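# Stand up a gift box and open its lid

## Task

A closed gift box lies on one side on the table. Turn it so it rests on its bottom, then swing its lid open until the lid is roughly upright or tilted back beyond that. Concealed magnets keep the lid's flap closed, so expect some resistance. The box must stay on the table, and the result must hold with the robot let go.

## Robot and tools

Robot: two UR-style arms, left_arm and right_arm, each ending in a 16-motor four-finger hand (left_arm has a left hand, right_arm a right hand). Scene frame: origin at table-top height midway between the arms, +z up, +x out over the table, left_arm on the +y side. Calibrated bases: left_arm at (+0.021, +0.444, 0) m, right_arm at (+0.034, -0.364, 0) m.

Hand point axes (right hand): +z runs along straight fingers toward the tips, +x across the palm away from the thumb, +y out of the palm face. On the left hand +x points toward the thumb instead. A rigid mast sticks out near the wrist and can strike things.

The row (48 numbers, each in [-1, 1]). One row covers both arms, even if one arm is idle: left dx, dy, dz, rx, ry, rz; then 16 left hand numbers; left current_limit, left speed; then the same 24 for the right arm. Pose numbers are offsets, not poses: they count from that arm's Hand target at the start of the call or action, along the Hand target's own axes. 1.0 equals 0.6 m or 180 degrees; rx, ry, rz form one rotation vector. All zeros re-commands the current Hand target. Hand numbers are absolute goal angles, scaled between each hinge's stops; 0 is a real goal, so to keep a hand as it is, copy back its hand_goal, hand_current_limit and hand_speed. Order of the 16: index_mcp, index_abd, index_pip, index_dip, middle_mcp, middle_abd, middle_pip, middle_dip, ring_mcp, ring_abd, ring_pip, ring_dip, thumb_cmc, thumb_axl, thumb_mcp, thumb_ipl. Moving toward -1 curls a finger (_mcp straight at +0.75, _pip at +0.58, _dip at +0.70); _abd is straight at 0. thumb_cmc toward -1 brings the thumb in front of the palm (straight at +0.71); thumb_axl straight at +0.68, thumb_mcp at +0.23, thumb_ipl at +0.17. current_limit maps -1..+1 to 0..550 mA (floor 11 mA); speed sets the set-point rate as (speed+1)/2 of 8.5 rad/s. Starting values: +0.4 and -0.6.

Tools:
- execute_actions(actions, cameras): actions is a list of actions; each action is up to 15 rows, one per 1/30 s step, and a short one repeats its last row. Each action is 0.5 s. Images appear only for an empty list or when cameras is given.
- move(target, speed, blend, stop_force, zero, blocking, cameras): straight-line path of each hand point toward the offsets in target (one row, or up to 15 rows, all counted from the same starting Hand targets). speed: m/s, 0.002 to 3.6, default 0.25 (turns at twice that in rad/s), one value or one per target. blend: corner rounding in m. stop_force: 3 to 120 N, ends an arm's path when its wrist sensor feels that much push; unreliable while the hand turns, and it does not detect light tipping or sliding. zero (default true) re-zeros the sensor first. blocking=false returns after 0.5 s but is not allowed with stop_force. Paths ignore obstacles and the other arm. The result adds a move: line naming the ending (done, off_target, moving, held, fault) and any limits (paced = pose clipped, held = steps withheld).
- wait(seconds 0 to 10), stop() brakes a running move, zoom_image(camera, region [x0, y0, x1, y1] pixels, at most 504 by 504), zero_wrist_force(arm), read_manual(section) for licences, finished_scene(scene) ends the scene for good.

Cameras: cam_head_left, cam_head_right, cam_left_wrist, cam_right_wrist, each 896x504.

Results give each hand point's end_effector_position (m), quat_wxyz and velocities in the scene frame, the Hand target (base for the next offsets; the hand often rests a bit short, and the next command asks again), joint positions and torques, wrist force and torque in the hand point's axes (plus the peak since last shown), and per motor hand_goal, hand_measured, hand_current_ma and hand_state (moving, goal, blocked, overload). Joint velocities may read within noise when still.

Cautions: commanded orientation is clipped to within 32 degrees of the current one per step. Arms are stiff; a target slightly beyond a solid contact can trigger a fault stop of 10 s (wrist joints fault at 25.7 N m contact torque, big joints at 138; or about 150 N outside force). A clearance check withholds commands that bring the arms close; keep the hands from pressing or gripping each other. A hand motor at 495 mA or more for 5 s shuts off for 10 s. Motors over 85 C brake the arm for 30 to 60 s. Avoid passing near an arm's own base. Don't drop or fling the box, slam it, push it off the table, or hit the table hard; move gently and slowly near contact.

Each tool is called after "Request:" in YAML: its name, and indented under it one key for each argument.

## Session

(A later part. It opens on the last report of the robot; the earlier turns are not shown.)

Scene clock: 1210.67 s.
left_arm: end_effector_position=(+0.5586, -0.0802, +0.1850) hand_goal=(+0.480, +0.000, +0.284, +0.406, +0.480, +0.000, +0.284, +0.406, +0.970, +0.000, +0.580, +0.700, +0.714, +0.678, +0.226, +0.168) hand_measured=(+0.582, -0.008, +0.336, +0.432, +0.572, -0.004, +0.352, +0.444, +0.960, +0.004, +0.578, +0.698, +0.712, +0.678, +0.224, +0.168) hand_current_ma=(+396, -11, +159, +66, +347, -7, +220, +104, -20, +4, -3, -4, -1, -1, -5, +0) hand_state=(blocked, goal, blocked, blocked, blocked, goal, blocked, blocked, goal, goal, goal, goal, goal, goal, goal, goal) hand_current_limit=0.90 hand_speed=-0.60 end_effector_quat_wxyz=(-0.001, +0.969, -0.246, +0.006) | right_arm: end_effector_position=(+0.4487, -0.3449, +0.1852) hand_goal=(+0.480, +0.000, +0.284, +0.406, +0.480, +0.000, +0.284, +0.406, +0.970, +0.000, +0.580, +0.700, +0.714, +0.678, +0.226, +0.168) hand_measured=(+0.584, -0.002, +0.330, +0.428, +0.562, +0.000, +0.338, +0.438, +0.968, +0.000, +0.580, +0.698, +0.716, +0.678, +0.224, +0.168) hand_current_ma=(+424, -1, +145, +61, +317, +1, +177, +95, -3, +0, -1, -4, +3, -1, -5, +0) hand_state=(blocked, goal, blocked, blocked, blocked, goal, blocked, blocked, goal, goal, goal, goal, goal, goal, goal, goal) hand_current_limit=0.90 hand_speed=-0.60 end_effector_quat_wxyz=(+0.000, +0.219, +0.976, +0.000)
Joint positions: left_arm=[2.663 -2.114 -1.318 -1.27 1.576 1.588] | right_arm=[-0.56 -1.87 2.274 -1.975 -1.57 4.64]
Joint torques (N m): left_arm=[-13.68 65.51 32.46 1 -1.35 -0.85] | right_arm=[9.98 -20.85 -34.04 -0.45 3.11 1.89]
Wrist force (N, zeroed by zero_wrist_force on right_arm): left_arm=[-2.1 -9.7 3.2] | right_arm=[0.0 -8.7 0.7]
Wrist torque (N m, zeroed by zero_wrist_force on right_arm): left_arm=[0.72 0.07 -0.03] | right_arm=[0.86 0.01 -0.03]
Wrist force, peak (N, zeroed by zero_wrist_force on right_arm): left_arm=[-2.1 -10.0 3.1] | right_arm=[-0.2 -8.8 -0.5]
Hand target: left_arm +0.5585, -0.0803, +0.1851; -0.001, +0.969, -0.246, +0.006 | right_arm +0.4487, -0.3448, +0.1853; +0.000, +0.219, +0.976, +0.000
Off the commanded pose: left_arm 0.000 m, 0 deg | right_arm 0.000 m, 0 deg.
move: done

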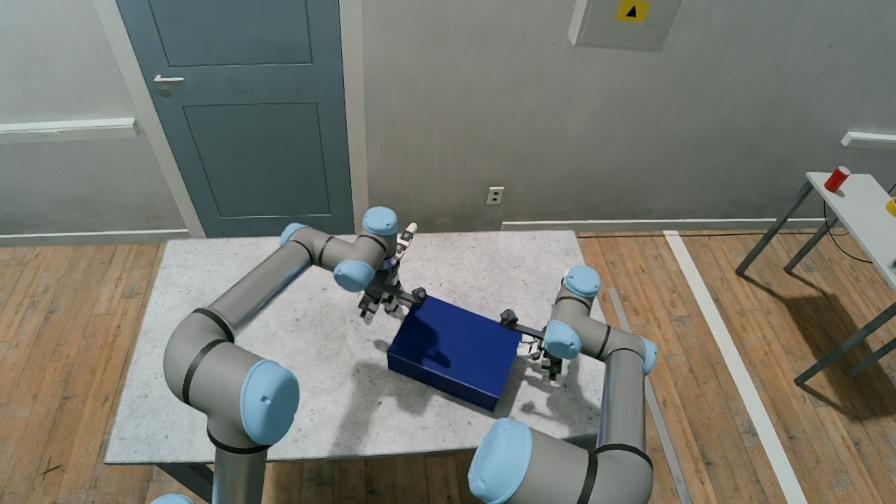

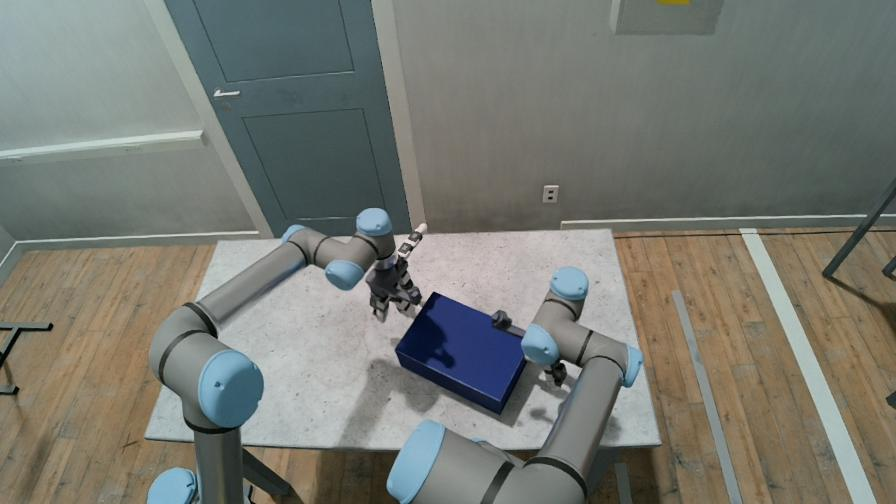

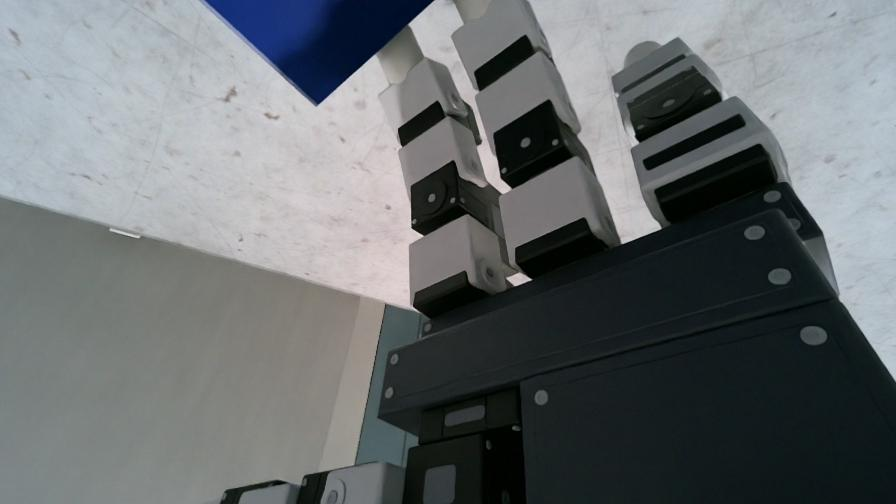

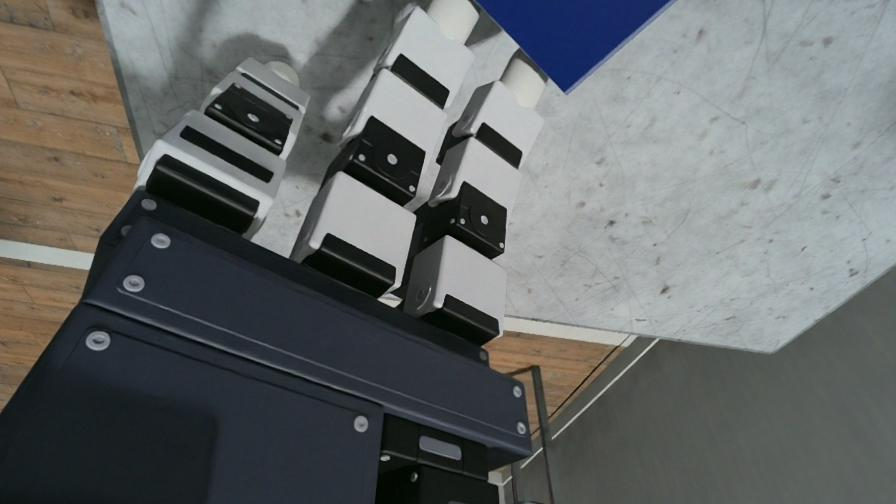

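Request:
move:
  target:
    - [0,0.001,-0.01,0,0,0,0.48,0,0.284,0.406,0.48,0,0.284,0.406,0.97,0,0.58,0.7,0.714,0.678,0.226,0.168,0.9,-0.6,0,0.001,-0.01,0,0,0,0.48,0,0.284,0.406,0.48,0,0.284,0.406,0.97,0,0.58,0.7,0.714,0.678,0.226,0.168,0.9,-0.6]
  speed: 0.01

Request:
move:
  target:
    - [0,0.001,-0.01,0,0,0,0.48,0,0.284,0.406,0.48,0,0.284,0.406,0.97,0,0.58,0.7,0.714,0.678,0.226,0.168,0.9,-0.6,0,0.001,-0.01,0,0,0,0.48,0,0.284,0.406,0.48,0,0.284,0.406,0.97,0,0.58,0.7,0.714,0.678,0.226,0.168,0.9,-0.6]
  speed: 0.01
  cameras: ["cam_head_left","cam_left_wrist","cam_right_wrist"]

Request:
zoom_image:
  camera: "cam_head_left"
  region: [330, 250, 570, 420]

Scene clock: 1229.97 s.
left_arm: end_effector_position=(+0.5582, -0.0808, +0.1910) hand_goal=(+0.480, +0.000, +0.284, +0.406, +0.480, +0.000, +0.284, +0.406, +0.970, +0.000, +0.580, +0.700, +0.714, +0.678, +0.226, +0.168) hand_measured=(+0.584, -0.008, +0.338, +0.434, +0.574, -0.004, +0.354, +0.444, +0.960, +0.004, +0.578, +0.698, +0.712, +0.678, +0.224, +0.168) hand_current_ma=(+413, -14, +168, +71, +362, -7, +229, +109, -20, +4, -3, -4, -1, -1, -5, +0) hand_state=(blocked, goal, blocked, blocked, blocked, goal, blocked, blocked, goal, goal, goal, goal, goal, goal, goal, goal) hand_current_limit=0.90 hand_speed=-0.60 end_effector_quat_wxyz=(-0.001, +0.969, -0.246, +0.006) | right_arm: end_effector_position=(+0.4489, -0.3443, +0.1912) hand_goal=(+0.480, +0.000, +0.284, +0.406, +0.480, +0.000, +0.284, +0.406, +0.970, +0.000, +0.580, +0.700, +0.714, +0.678, +0.226, +0.168) hand_measured=(+0.586, +0.000, +0.332, +0.430, +0.566, +0.000, +0.340, +0.440, +0.968, +0.000, +0.580, +0.698, +0.716, +0.678, +0.224, +0.168) hand_current_ma=(+436, +0, +150, +63, +330, +1, +182, +96, -3, +0, -1, -4, +3, -1, -5, +0) hand_state=(blocked, goal, blocked, blocked, blocked, goal, blocked, blocked, goal, goal, goal, goal, goal, goal, goal, goal) hand_current_limit=0.90 hand_speed=-0.60 end_effector_quat_wxyz=(+0.000, +0.219, +0.976, +0.000)
Joint positions: left_arm=[2.662 -2.11 -1.308 -1.283 1.576 1.587] | right_arm=[-0.558 -1.877 2.261 -1.956 -1.57 4.642]
Joint torques (N m): left_arm=[-12.07 66.77 33.41 1.19 -1.55 -0.87] | right_arm=[10.56 -21.41 -34.58 -0.57 4.68 2]
Wrist force (N, zeroed by zero_wrist_force on right_arm): left_arm=[-1.7 -10.2 2.2] | right_arm=[-0.2 -9.0 -0.2]
Wrist torque (N m, zeroed by zero_wrist_force on right_arm): left_arm=[0.73 0.06 -0.01] | right_arm=[0.88 0.01 -0.02]
Wrist force, peak (N, zeroed by zero_wrist_force on right_arm): left_arm=[-2.2 -10.2 3.4] | right_arm=[-0.4 -9.1 -0.1]
Hand target: left_arm +0.5582, -0.0808, +0.1911; -0.001, +0.969, -0.246, +0.006 | right_arm +0.4489, -0.3443, +0.1913; +0.000, +0.219, +0.976, +0.000
Off the commanded pose: left_arm 0.000 m, 0 deg | right_arm 0.000 m, 0 deg.
move: done

Scene clock: 1230.90 s.
left_arm: end_effector_position=(+0.5578, -0.0813, +0.1970) hand_goal=(+0.480, +0.000, +0.284, +0.406, +0.480, +0.000, +0.284, +0.406, +0.970, +0.000, +0.580, +0.700, +0.714, +0.678, +0.226, +0.168) hand_measured=(+0.588, -0.010, +0.340, +0.434, +0.576, -0.004, +0.356, +0.446, +0.960, +0.004, +0.578, +0.698, +0.712, +0.678, +0.224, +0.168) hand_current_ma=(+427, -16, +174, +74, +374, -7, +236, +112, -20, +4, -3, -4, -1, -1, -5, +0) hand_state=(blocked, goal, blocked, blocked, blocked, goal, blocked, blocked, goal, goal, goal, goal, goal, goal, goal, goal) hand_current_limit=0.90 hand_speed=-0.60 end_effector_quat_wxyz=(-0.001, +0.969, -0.246, +0.006) | right_arm: end_effector_position=(+0.4492, -0.3438, +0.1972) hand_goal=(+0.480, +0.000, +0.284, +0.406, +0.480, +0.000, +0.284, +0.406, +0.970, +0.000, +0.580, +0.700, +0.714, +0.678, +0.226, +0.168) hand_measured=(+0.590, +0.002, +0.334, +0.430, +0.568, +0.000, +0.342, +0.440, +0.968, +0.000, +0.580, +0.698, +0.716, +0.678, +0.224, +0.168) hand_current_ma=(+452, +2, +155, +65, +344, +1, +191, +103, -3, +0, -1, -4, +3, -1, -5, +0) hand_state=(blocked, goal, blocked, blocked, blocked, goal, blocked, blocked, goal, goal, goal, goal, goal, goal, goal, goal) hand_current_limit=0.90 hand_speed=-0.60 end_effector_quat_wxyz=(+0.000, +0.219, +0.976, +0.000)
Joint positions: left_arm=[2.661 -2.107 -1.298 -1.297 1.576 1.586] | right_arm=[-0.556 -1.883 2.249 -1.938 -1.57 4.644]
Joint torques (N m): left_arm=[-13.19 64.38 33.09 1.27 -1.52 -1.11] | right_arm=[10.81 -21.16 -34.42 -0.41 4.54 1.96]
Wrist force (N, zeroed by zero_wrist_force on right_arm): left_arm=[-2.1 -10.5 3.1] | right_arm=[-0.4 -9.2 0.4]
Wrist torque (N m, zeroed by zero_wrist_force on right_arm): left_arm=[0.74 0.09 -0.03] | right_arm=[0.89 0.05 -0.06]
Wrist force, peak (N, zeroed by zero_wrist_force on right_arm): left_arm=[-2.0 -10.7 3.3] | right_arm=[-0.4 -9.4 -0.5]
Hand target: left_arm +0.5578, -0.0813, +0.1971; -0.001, +0.969, -0.246, +0.006 | right_arm +0.4492, -0.3437, +0.1973; +0.000, +0.219, +0.976, +0.000
Off the commanded pose: left_arm 0.000 m, 0 deg | right_arm 0.000 m, 0 deg.
move: done
Images, in order (width x height): cam_head_left 896x504, cam_left_wrist 896x504, cam_right_wrist 896x504.

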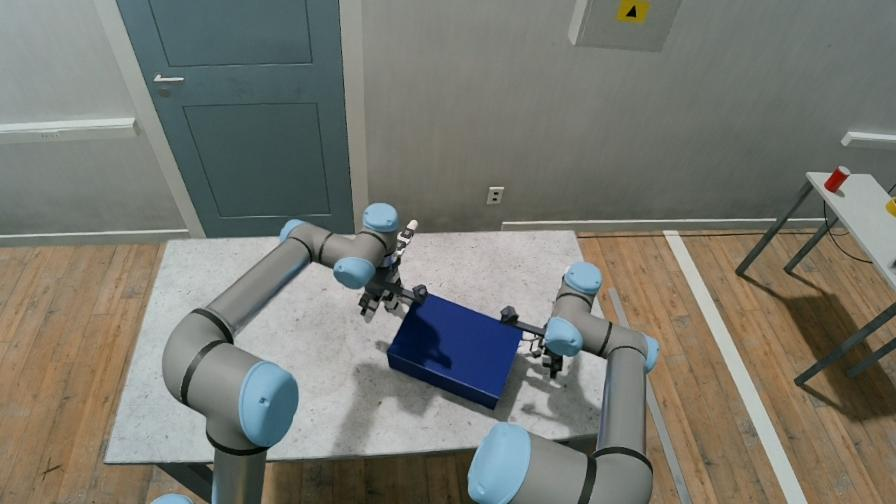

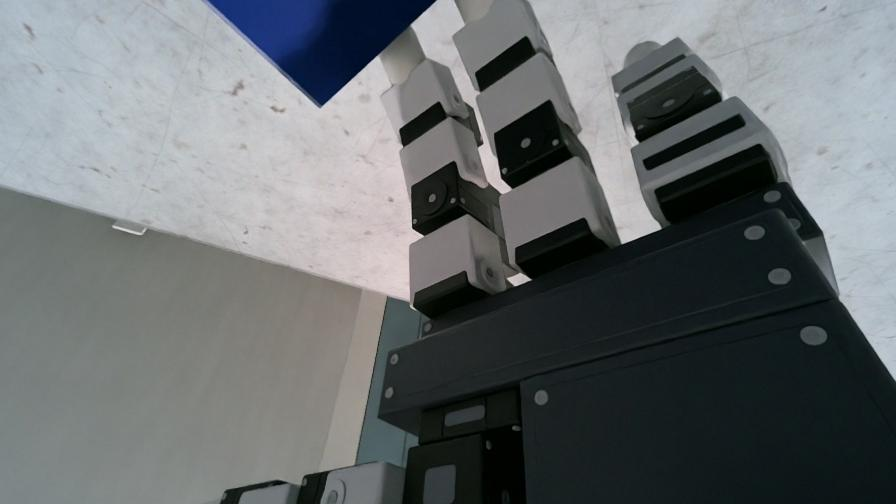

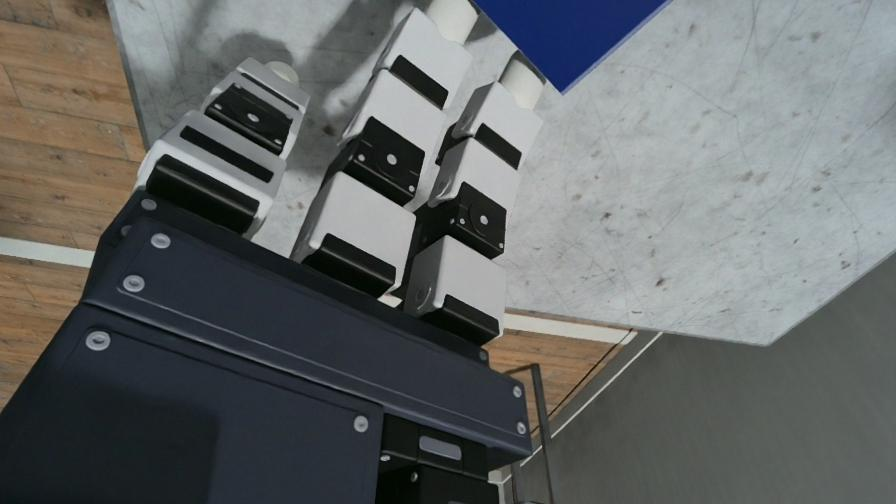

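Scaled by 2.100 from the camera's 896x504 image, which has a finer 1280x720 frame.

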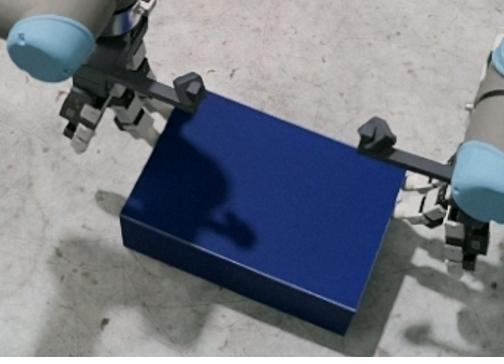

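Request:
move:
  target:
    - [0,0.001,-0.04,0,0,0,0.48,0,0.284,0.406,0.48,0,0.284,0.406,0.97,0,0.58,0.7,0.714,0.678,0.226,0.168,0.9,-0.6,0,0.001,-0.04,0,0,0,0.48,0,0.284,0.406,0.48,0,0.284,0.406,0.97,0,0.58,0.7,0.714,0.678,0.226,0.168,0.9,-0.6]
  speed: 0.02
  cameras: ["all"]

Request:
zoom_image:
  camera: "cam_head_left"
  region: [330, 250, 570, 420]

Scene clock: 1246.10 s.
left_arm: end_effector_position=(+0.5573, -0.0818, +0.2210) hand_goal=(+0.480, +0.000, +0.284, +0.406, +0.480, +0.000, +0.284, +0.406, +0.970, +0.000, +0.580, +0.700, +0.714, +0.678, +0.226, +0.168) hand_measured=(+0.590, -0.014, +0.342, +0.436, +0.578, -0.004, +0.356, +0.446, +0.960, +0.004, +0.578, +0.698, +0.712, +0.678, +0.224, +0.168) hand_current_ma=(+442, -23, +182, +78, +384, -7, +240, +113, -20, +4, -3, -4, -1, -1, -5, +0) hand_state=(blocked, goal, blocked, blocked, blocked, goal, blocked, blocked, goal, goal, goal, goal, goal, goal, goal, goal) hand_current_limit=0.90 hand_speed=-0.60 end_effector_quat_wxyz=(-0.001, +0.969, -0.246, +0.006) | right_arm: end_effector_position=(+0.4494, -0.3432, +0.2212) hand_goal=(+0.480, +0.000, +0.284, +0.406, +0.480, +0.000, +0.284, +0.406, +0.970, +0.000, +0.580, +0.700, +0.714, +0.678, +0.226, +0.168) hand_measured=(+0.592, +0.004, +0.334, +0.430, +0.572, +0.000, +0.344, +0.442, +0.968, +0.000, +0.580, +0.698, +0.716, +0.678, +0.224, +0.168) hand_current_ma=(+467, +7, +161, +67, +362, +1, +202, +109, -3, +0, -1, -4, +3, -1, -5, +0) hand_state=(blocked, goal, blocked, blocked, blocked, goal, blocked, blocked, goal, goal, goal, goal, goal, goal, goal, goal) hand_current_limit=0.90 hand_speed=-0.60 end_effector_quat_wxyz=(+0.000, +0.219, +0.976, +0.000)
Joint positions: left_arm=[2.66 -2.093 -1.257 -1.352 1.576 1.585] | right_arm=[-0.555 -1.905 2.198 -1.865 -1.57 4.645]
Joint torques (N m): left_arm=[-13.34 65.13 33.4 1.27 -2.31 -0.92] | right_arm=[10.34 -20.13 -35.63 -0.44 2.75 1.88]
Wrist force (N, zeroed by zero_wrist_force on right_arm): left_arm=[-1.6 -10.7 2.3] | right_arm=[-0.2 -9.6 0.2]
Wrist torque (N m, zeroed by zero_wrist_force on right_arm): left_arm=[0.77 0.00 0.02] | right_arm=[0.91 0.00 -0.06]
Wrist force, peak (N, zeroed by zero_wrist_force on right_arm): left_arm=[-2.0 -11.1 2.9] | right_arm=[-0.6 -9.8 -0.4]
Hand target: left_arm +0.5573, -0.0818, +0.2211; -0.001, +0.969, -0.246, +0.006 | right_arm +0.4494, -0.3432, +0.2213; +0.000, +0.219, +0.976, +0.000
Off the commanded pose: left_arm 0.000 m, 0 deg | right_arm 0.000 m, 0 deg.
move: done

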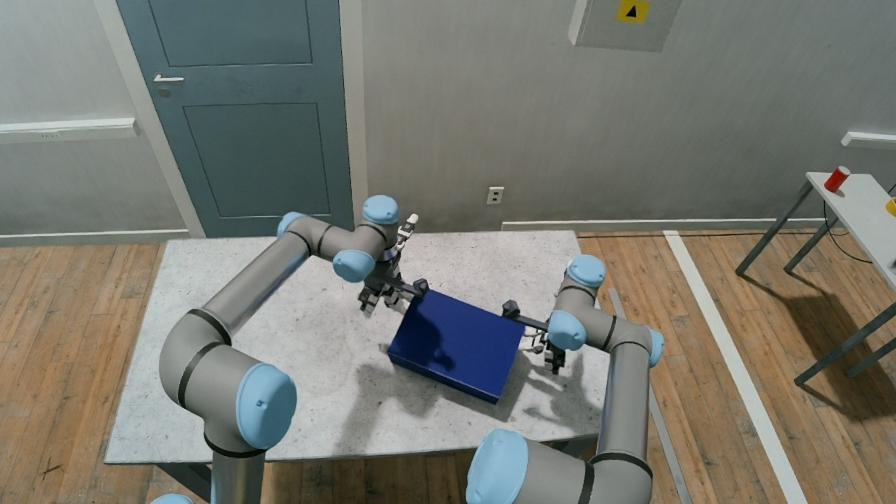

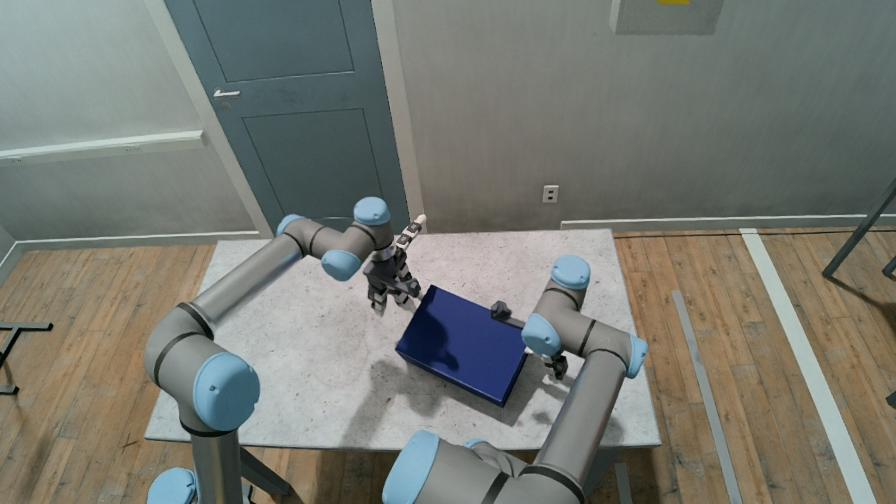

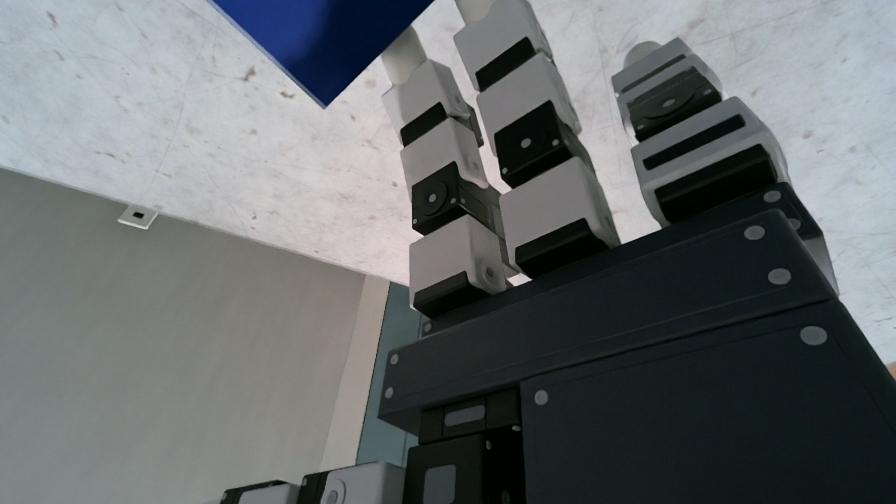

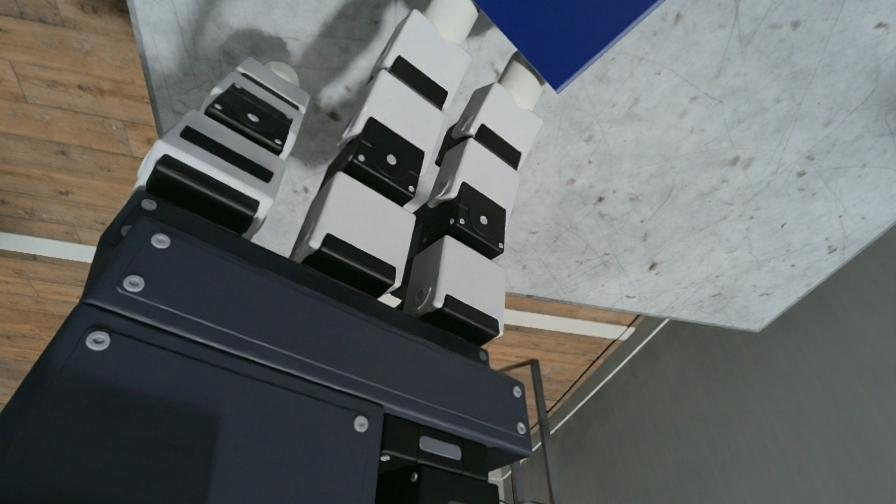

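Scaled by 2.100 from the camera's 896x504 image, which has a finer 1280x720 frame.

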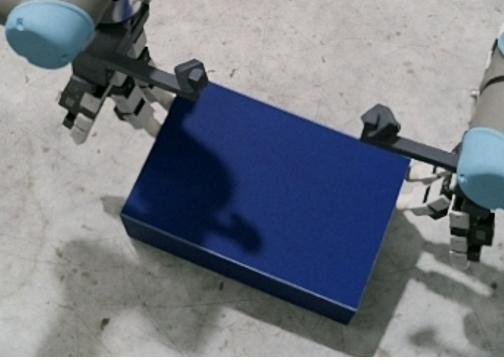

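Request:
move:
  target:
    - [0,0,0.078,0,0,0,0.48,0,0.284,0.406,0.48,0,0.284,0.406,0.97,0,0.58,0.7,0.714,0.678,0.226,0.168,0.9,-0.6,0,0,0.078,0,0,0,0.48,0,0.284,0.406,0.48,0,0.284,0.406,0.97,0,0.58,0.7,0.714,0.678,0.226,0.168,0.9,-0.6]
    - [0,-0.07,0.078,0,0,0,0.48,0,0.284,0.406,0.48,0,0.284,0.406,0.97,0,0.58,0.7,0.714,0.678,0.226,0.168,0.9,-0.6,0,-0.07,0.078,0,0,0,0.48,0,0.284,0.406,0.48,0,0.284,0.406,0.97,0,0.58,0.7,0.714,0.678,0.226,0.168,0.9,-0.6]
  speed: 0.04
  cameras: ["all"]

Request:
zoom_image:
  camera: "cam_left_wrist"
  region: [100, 0, 450, 180]

Request:
zoom_image:
  camera: "cam_head_left"
  region: [330, 250, 570, 420]

Scene clock: 1329.83 s.
left_arm: end_effector_position=(+0.5778, -0.0450, +0.1745) hand_goal=(+0.480, +0.000, +0.284, +0.406, +0.480, +0.000, +0.284, +0.406, +0.970, +0.000, +0.580, +0.700, +0.714, +0.678, +0.226, +0.168) hand_measured=(+0.488, -0.002, +0.290, +0.410, +0.488, +0.000, +0.290, +0.410, +0.960, +0.004, +0.578, +0.698, +0.712, +0.678, +0.224, +0.168) hand_current_ma=(+17, -3, +8, +5, +17, +1, +11, +6, -20, +4, -3, -4, -1, -1, -5, +0) hand_state=(goal, goal, goal, goal, goal, goal, goal, goal, goal, goal, goal, goal, goal, goal, goal, goal) hand_current_limit=0.90 hand_speed=-0.60 end_effector_quat_wxyz=(-0.001, +0.969, -0.246, +0.006) | right_arm: end_effector_position=(+0.4316, -0.3811, +0.1745) hand_goal=(+0.480, +0.000, +0.284, +0.406, +0.480, +0.000, +0.284, +0.406, +0.970, +0.000, +0.580, +0.700, +0.714, +0.678, +0.226, +0.168) hand_measured=(+0.488, -0.002, +0.290, +0.410, +0.488, +0.002, +0.290, +0.410, +0.968, +0.000, +0.580, +0.698, +0.716, +0.678, +0.224, +0.168) hand_current_ma=(+20, -4, +9, +6, +18, +3, +10, +6, -4, +0, -1, -4, +3, -1, -5, +0) hand_state=(goal, goal, goal, goal, goal, goal, goal, goal, goal, goal, goal, goal, goal, goal, goal, goal) hand_current_limit=0.90 hand_speed=-0.60 end_effector_quat_wxyz=(+0.000, +0.219, +0.976, +0.000)
Joint positions: left_arm=[2.721 -2.109 -1.355 -1.238 1.575 1.646] | right_arm=[-0.68 -1.888 2.315 -1.998 -1.57 4.52]
Joint torques (N m): left_arm=[6.83 63.14 9.43 5.04 -1.75 1.45] | right_arm=[-6.75 -19.86 -13.99 -0.53 2.49 -1.56]
Wrist force (N, zeroed by zero_wrist_force on right_arm): left_arm=[-2.2 -0.1 -0.2] | right_arm=[0.1 -0.3 -1.1]
Wrist torque (N m, zeroed by zero_wrist_force on right_arm): left_arm=[0.05 0.28 -0.25] | right_arm=[0.03 0.07 -0.01]
Wrist force, peak (N, zeroed by zero_wrist_force on right_arm): left_arm=[-1.1 -24.1 -16.1] | right_arm=[0.3 -22.4 -18.1]
Hand target: left_arm +0.5778, -0.0449, +0.1745; -0.001, +0.969, -0.246, +0.006 | right_arm +0.4315, -0.3812, +0.1745; +0.000, +0.219, +0.976, +0.000
Off the commanded pose: left_arm 0.000 m, 0 deg | right_arm 0.000 m, 0 deg.
move: done

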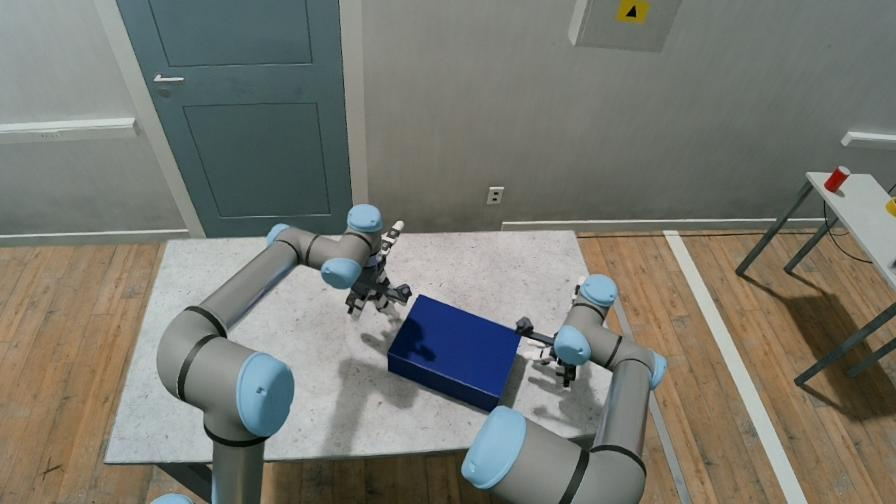

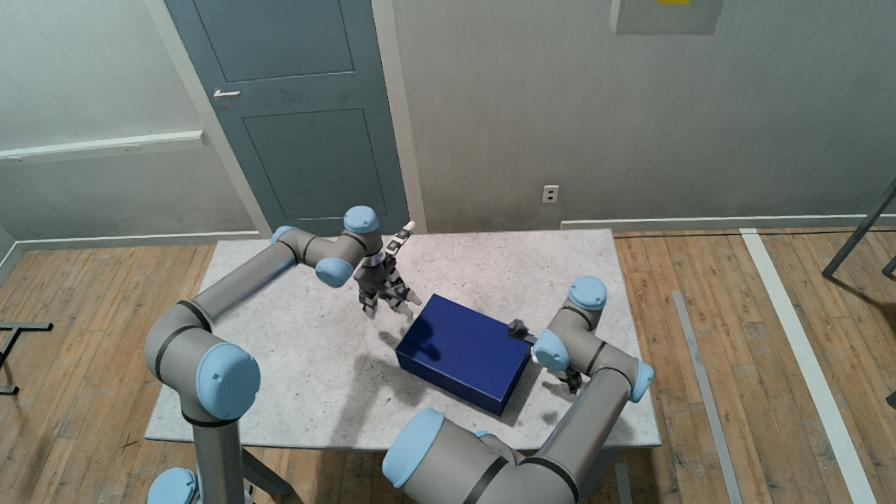

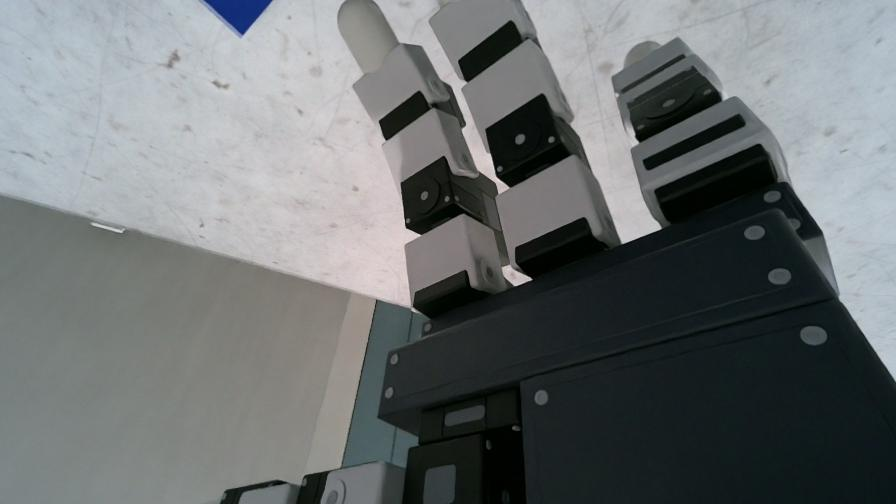

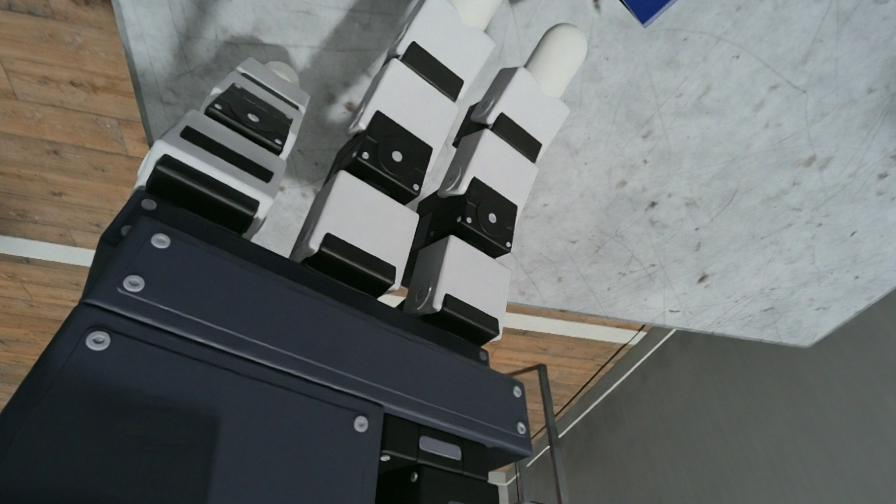

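Scaled by 1.440 from the camera's 896x504 image, which has a finer 1280x720 frame.

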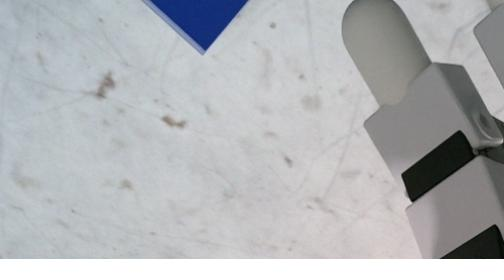

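Scaled by 2.100 from the camera's 896x504 image, which has a finer 1280x720 frame.

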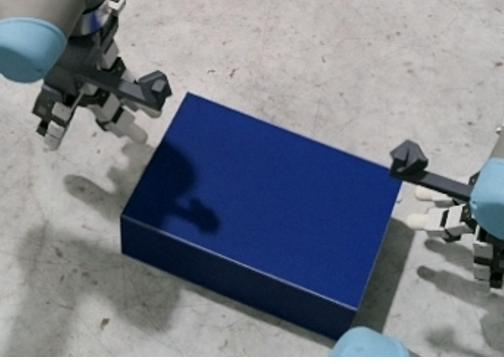

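Request:
move:
  target:
    - [0,0,0,0,0,0,0.96,0,-0.591,-0.174,0.781,0,0.139,0.377,0.781,0,0.139,0.377,0.714,0.678,0.226,0.168,0.9,-0.4,0,0,0,0,0,0.01,0.96,0,-0.591,-0.174,0.781,0,0.139,0.377,0.781,0,0.139,0.377,0.714,0.678,0.226,0.168,0.9,-0.4]
    - [0,0,0.1083,0,0,0,0.96,0,-0.591,-0.174,0.781,0,0.139,0.377,0.781,0,0.139,0.377,0.714,0.678,0.226,0.168,0.9,-0.4,0,0,0.1083,0,0,0.01,0.96,0,-0.591,-0.174,0.781,0,0.139,0.377,0.781,0,0.139,0.377,0.714,0.678,0.226,0.168,0.9,-0.4]
  speed: 0.15
  cameras: ["all"]

Scene clock: 1412.03 s.
left_arm: end_effector_position=(+0.5786, -0.0449, +0.1096) hand_goal=(+0.960, +0.000, -0.590, -0.174, +0.782, +0.000, +0.140, +0.378, +0.782, +0.000, +0.140, +0.378, +0.714, +0.678, +0.226, +0.168) hand_measured=(+0.956, -0.002, -0.584, -0.170, +0.780, +0.000, +0.146, +0.382, +0.782, +0.004, +0.144, +0.382, +0.712, +0.678, +0.224, +0.168) hand_current_ma=(-7, -3, +10, +5, -4, +1, +8, +6, +1, +4, +7, +5, -1, -1, -5, +0) hand_state=(goal, goal, goal, goal, goal, goal, goal, goal, goal, goal, goal, goal, goal, goal, goal, goal) hand_current_limit=0.90 hand_speed=-0.40 end_effector_quat_wxyz=(-0.001, +0.969, -0.246, +0.006) | right_arm: end_effector_position=(+0.4316, -0.3812, +0.1095) hand_goal=(+0.960, +0.000, -0.590, -0.174, +0.782, +0.000, +0.140, +0.378, +0.782, +0.000, +0.140, +0.378, +0.714, +0.678, +0.226, +0.168) hand_measured=(+0.956, -0.002, -0.584, -0.170, +0.780, +0.002, +0.144, +0.382, +0.784, +0.000, +0.144, +0.382, +0.716, +0.678, +0.224, +0.168) hand_current_ma=(-8, -4, +12, +6, -4, +3, +8, +6, +1, +0, +8, +6, +3, -1, -5, +0) hand_state=(goal, goal, goal, goal, goal, goal, goal, goal, goal, goal, goal, goal, goal, goal, goal, goal) hand_current_limit=0.90 hand_speed=-0.40 end_effector_quat_wxyz=(+0.000, +0.234, +0.972, +0.000)
Joint positions: left_arm=[2.722 -2.17 -1.435 -1.097 1.575 1.646] | right_arm=[-0.68 -1.782 2.437 -2.227 -1.57 4.551]
Joint torques (N m): left_arm=[2.52 37.47 7.48 4.97 -1.72 -1.03] | right_arm=[6.76 2.81 -11.47 -4.29 2.99 2.2]
Wrist force (N, zeroed by zero_wrist_force on right_arm): left_arm=[-2.0 0.0 -0.5] | right_arm=[0.0 0.3 -1.2]
Wrist torque (N m, zeroed by zero_wrist_force on right_arm): left_arm=[0.07 0.23 -0.21] | right_arm=[0.08 0.07 -0.13]
Wrist force, peak (N, zeroed by zero_wrist_force on right_arm): left_arm=[-2.2 0.0 -1.7] | right_arm=[0.4 -0.2 -2.1]
Hand target: left_arm +0.5786, -0.0449, +0.1096; -0.001, +0.969, -0.246, +0.006 | right_arm +0.4316, -0.3812, +0.1095; +0.000, +0.234, +0.972, +0.000
Off the commanded pose: left_arm 0.000 m, 0 deg | right_arm 0.000 m, 0 deg.
move: done

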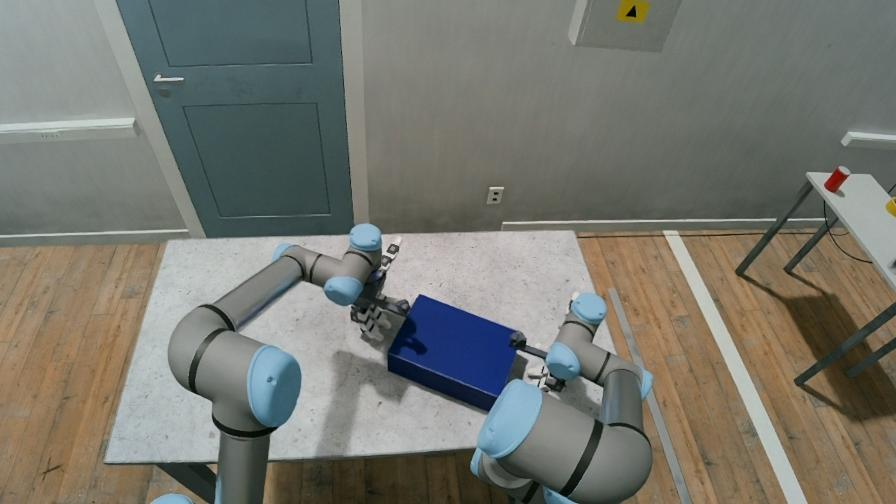

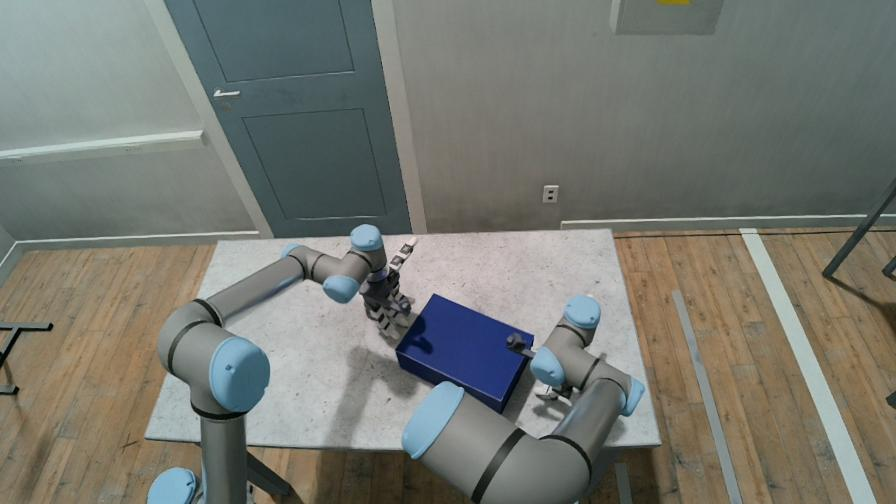

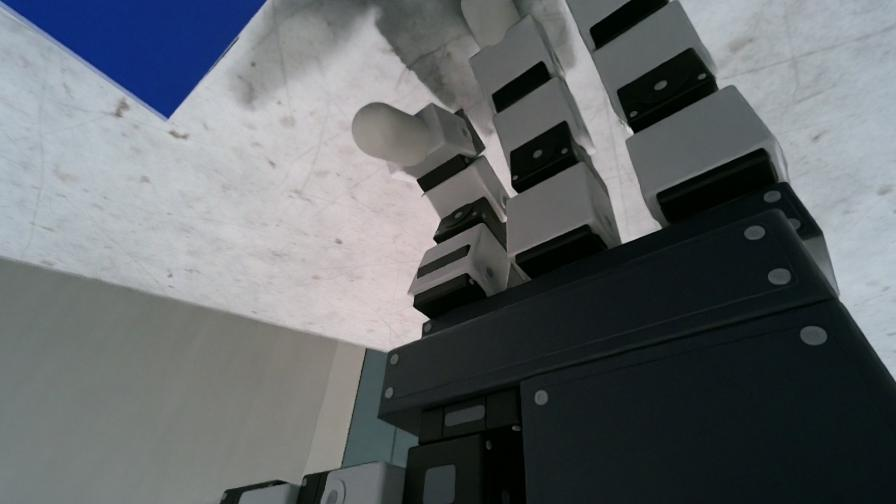

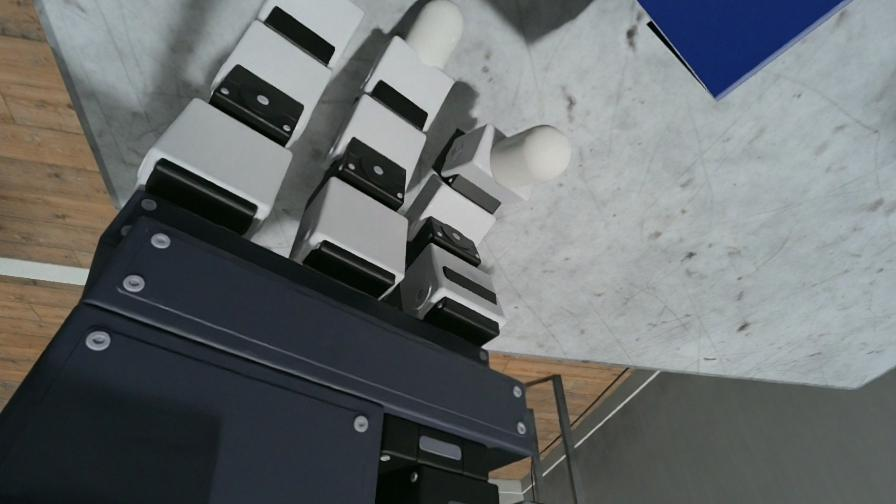

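Request:
zoom_image:
  camera: "cam_right_wrist"
  region: [600, 0, 760, 110]

Request:
zoom_image:
  camera: "cam_left_wrist"
  region: [120, 0, 300, 130]

Scaled by 3.150 from the camera's 896x504 image, which has a finer 1280x720 frame.

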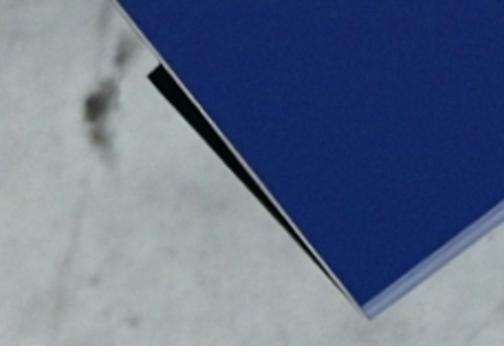

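Scaled by 2.800 from the camera's 896x504 image, which has a finer 1280x720 frame.

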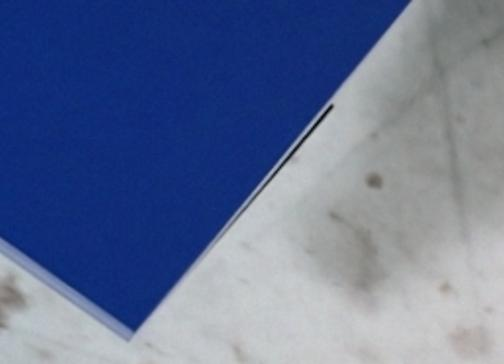

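Request:
move:
  target: [0,0.105,0,0,0,0,0.96,0,-0.591,-0.174,0.781,0,0.139,0.377,0.781,0,0.139,0.377,0.714,0.678,0.226,0.168,0.9,-0.4,0,0.105,0,0,0,0,0.96,0,-0.591,-0.174,0.781,0,0.139,0.377,0.781,0,0.139,0.377,0.714,0.678,0.226,0.168,0.9,-0.4]
  speed: 0.03
  stop_force: 4
  cameras: ["all"]

Request:
zoom_image:
  camera: "cam_right_wrist"
  region: [360, 0, 760, 230]

Request:
zoom_image:
  camera: "cam_left_wrist"
  region: [200, 0, 600, 230]

Scene clock: 1432.10 s.
left_arm: end_effector_position=(+0.5561, -0.0863, +0.1093) hand_goal=(+0.960, +0.000, -0.590, -0.174, +0.782, +0.000, +0.140, +0.378, +0.782, +0.000, +0.140, +0.378, +0.714, +0.678, +0.226, +0.168) hand_measured=(+0.970, -0.002, -0.590, -0.180, +0.780, +0.000, +0.144, +0.382, +0.782, +0.004, +0.144, +0.382, +0.712, +0.678, +0.224, +0.168) hand_current_ma=(+19, -3, -1, -11, -3, +1, +8, +6, +1, +4, +6, +5, -1, -1, -5, +0) hand_state=(goal, goal, goal, goal, goal, goal, goal, goal, goal, goal, goal, goal, goal, goal, goal, goal) hand_current_limit=0.90 hand_speed=-0.40 end_effector_quat_wxyz=(-0.001, +0.969, -0.246, +0.006) | right_arm: end_effector_position=(+0.4528, -0.3394, +0.1096) hand_goal=(+0.960, +0.000, -0.590, -0.174, +0.782, +0.000, +0.140, +0.378, +0.782, +0.000, +0.140, +0.378, +0.714, +0.678, +0.226, +0.168) hand_measured=(+0.968, -0.002, -0.590, -0.180, +0.780, +0.002, +0.144, +0.382, +0.782, +0.000, +0.144, +0.382, +0.716, +0.678, +0.224, +0.168) hand_current_ma=(+20, -2, +0, -10, -4, +3, +8, +6, +1, +0, +7, +6, +3, -1, -5, +0) hand_state=(goal, goal, goal, goal, goal, goal, goal, goal, goal, goal, goal, goal, goal, goal, goal, goal) hand_current_limit=0.90 hand_speed=-0.40 end_effector_quat_wxyz=(+0.000, +0.234, +0.972, +0.000)
Joint positions: left_arm=[2.654 -2.185 -1.41 -1.107 1.576 1.579] | right_arm=[-0.538 -1.74 2.407 -2.238 -1.57 4.693]
Joint torques (N m): left_arm=[7.26 64.12 7.74 5.16 -1.8 1.82] | right_arm=[-5.62 -22.7 -11.42 -0.46 -1.49 -1.78]
Wrist force (N, zeroed by zero_wrist_force on right_arm): left_arm=[-2.1 -0.7 -0.4] | right_arm=[0.1 -0.5 -0.7]
Wrist torque (N m, zeroed by zero_wrist_force on right_arm): left_arm=[0.05 0.24 -0.23] | right_arm=[-0.01 0.05 0.13]
Wrist force, peak (N, zeroed by zero_wrist_force on right_arm): left_arm=[-2.2 -4.9 -0.7] | right_arm=[0.3 -4.0 -0.8]
Hand target: left_arm +0.5561, -0.0863, +0.1093; -0.001, +0.969, -0.246, +0.006 (not the last commanded pose) | right_arm +0.4528, -0.3394, +0.1096; +0.000, +0.234, +0.972, +0.000 (not the last commanded pose)
Off the commanded pose: left_arm 0.016 m, 0 deg | right_arm 0.016 m, 0 deg.
move: contact (left_arm, right_arm)

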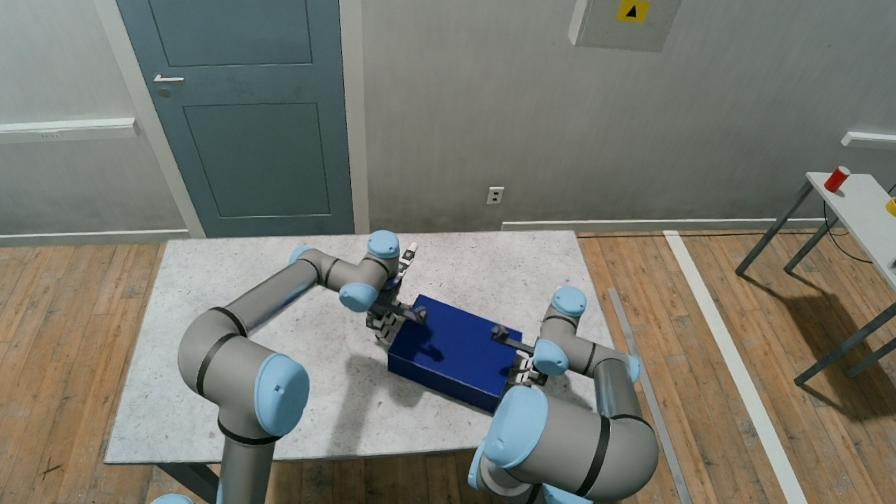

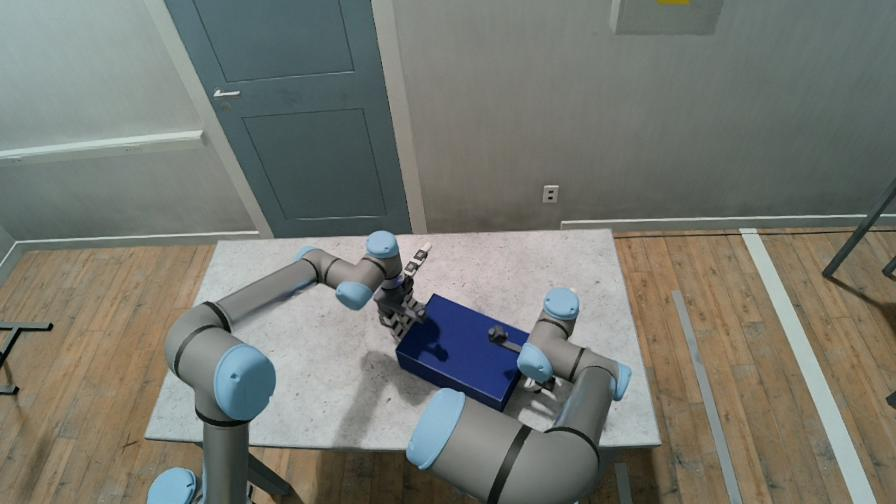

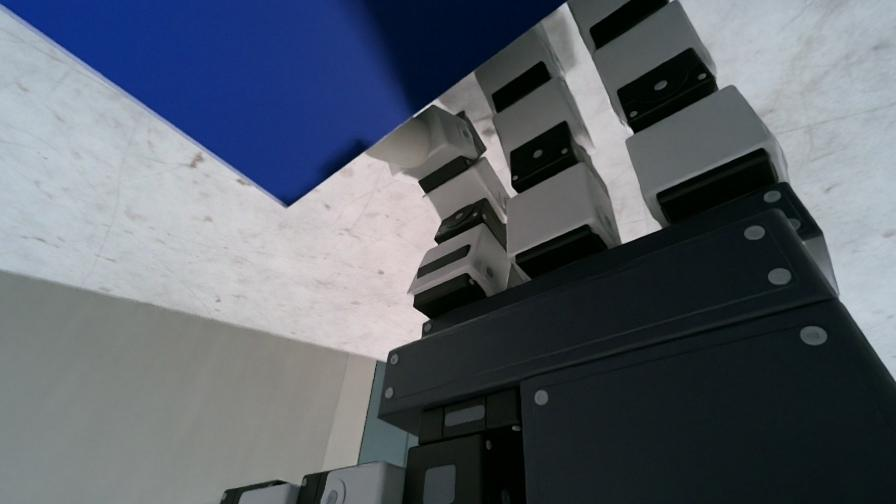

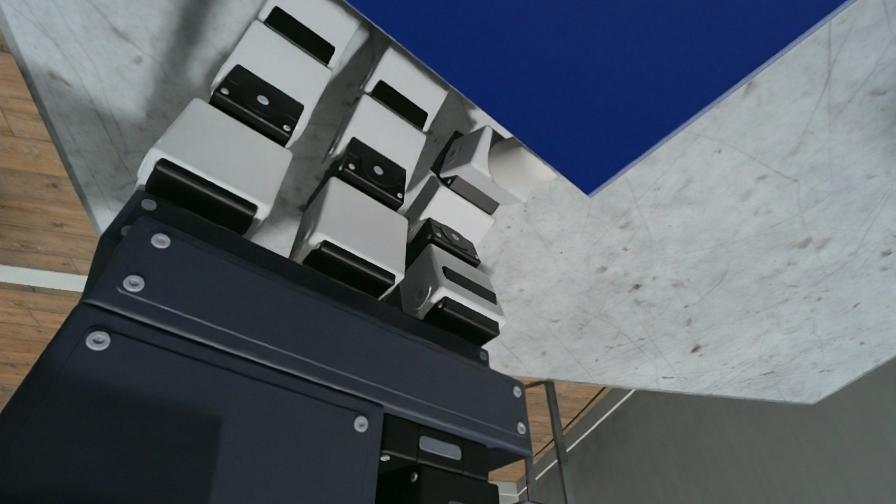

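Scaled by 1.260 from the camera's 896x504 image, which has a finer 1280x720 frame.

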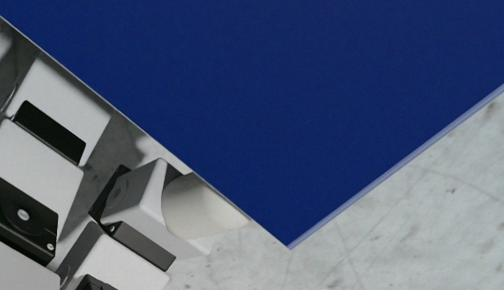

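Scaled by 1.260 from the camera's 896x504 image, which has a finer 1280x720 frame.

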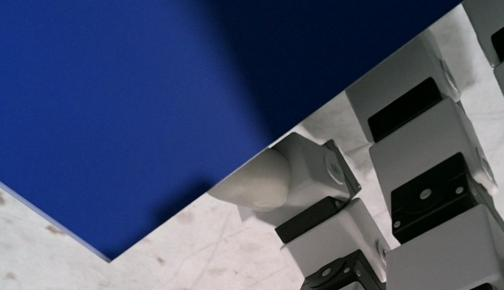

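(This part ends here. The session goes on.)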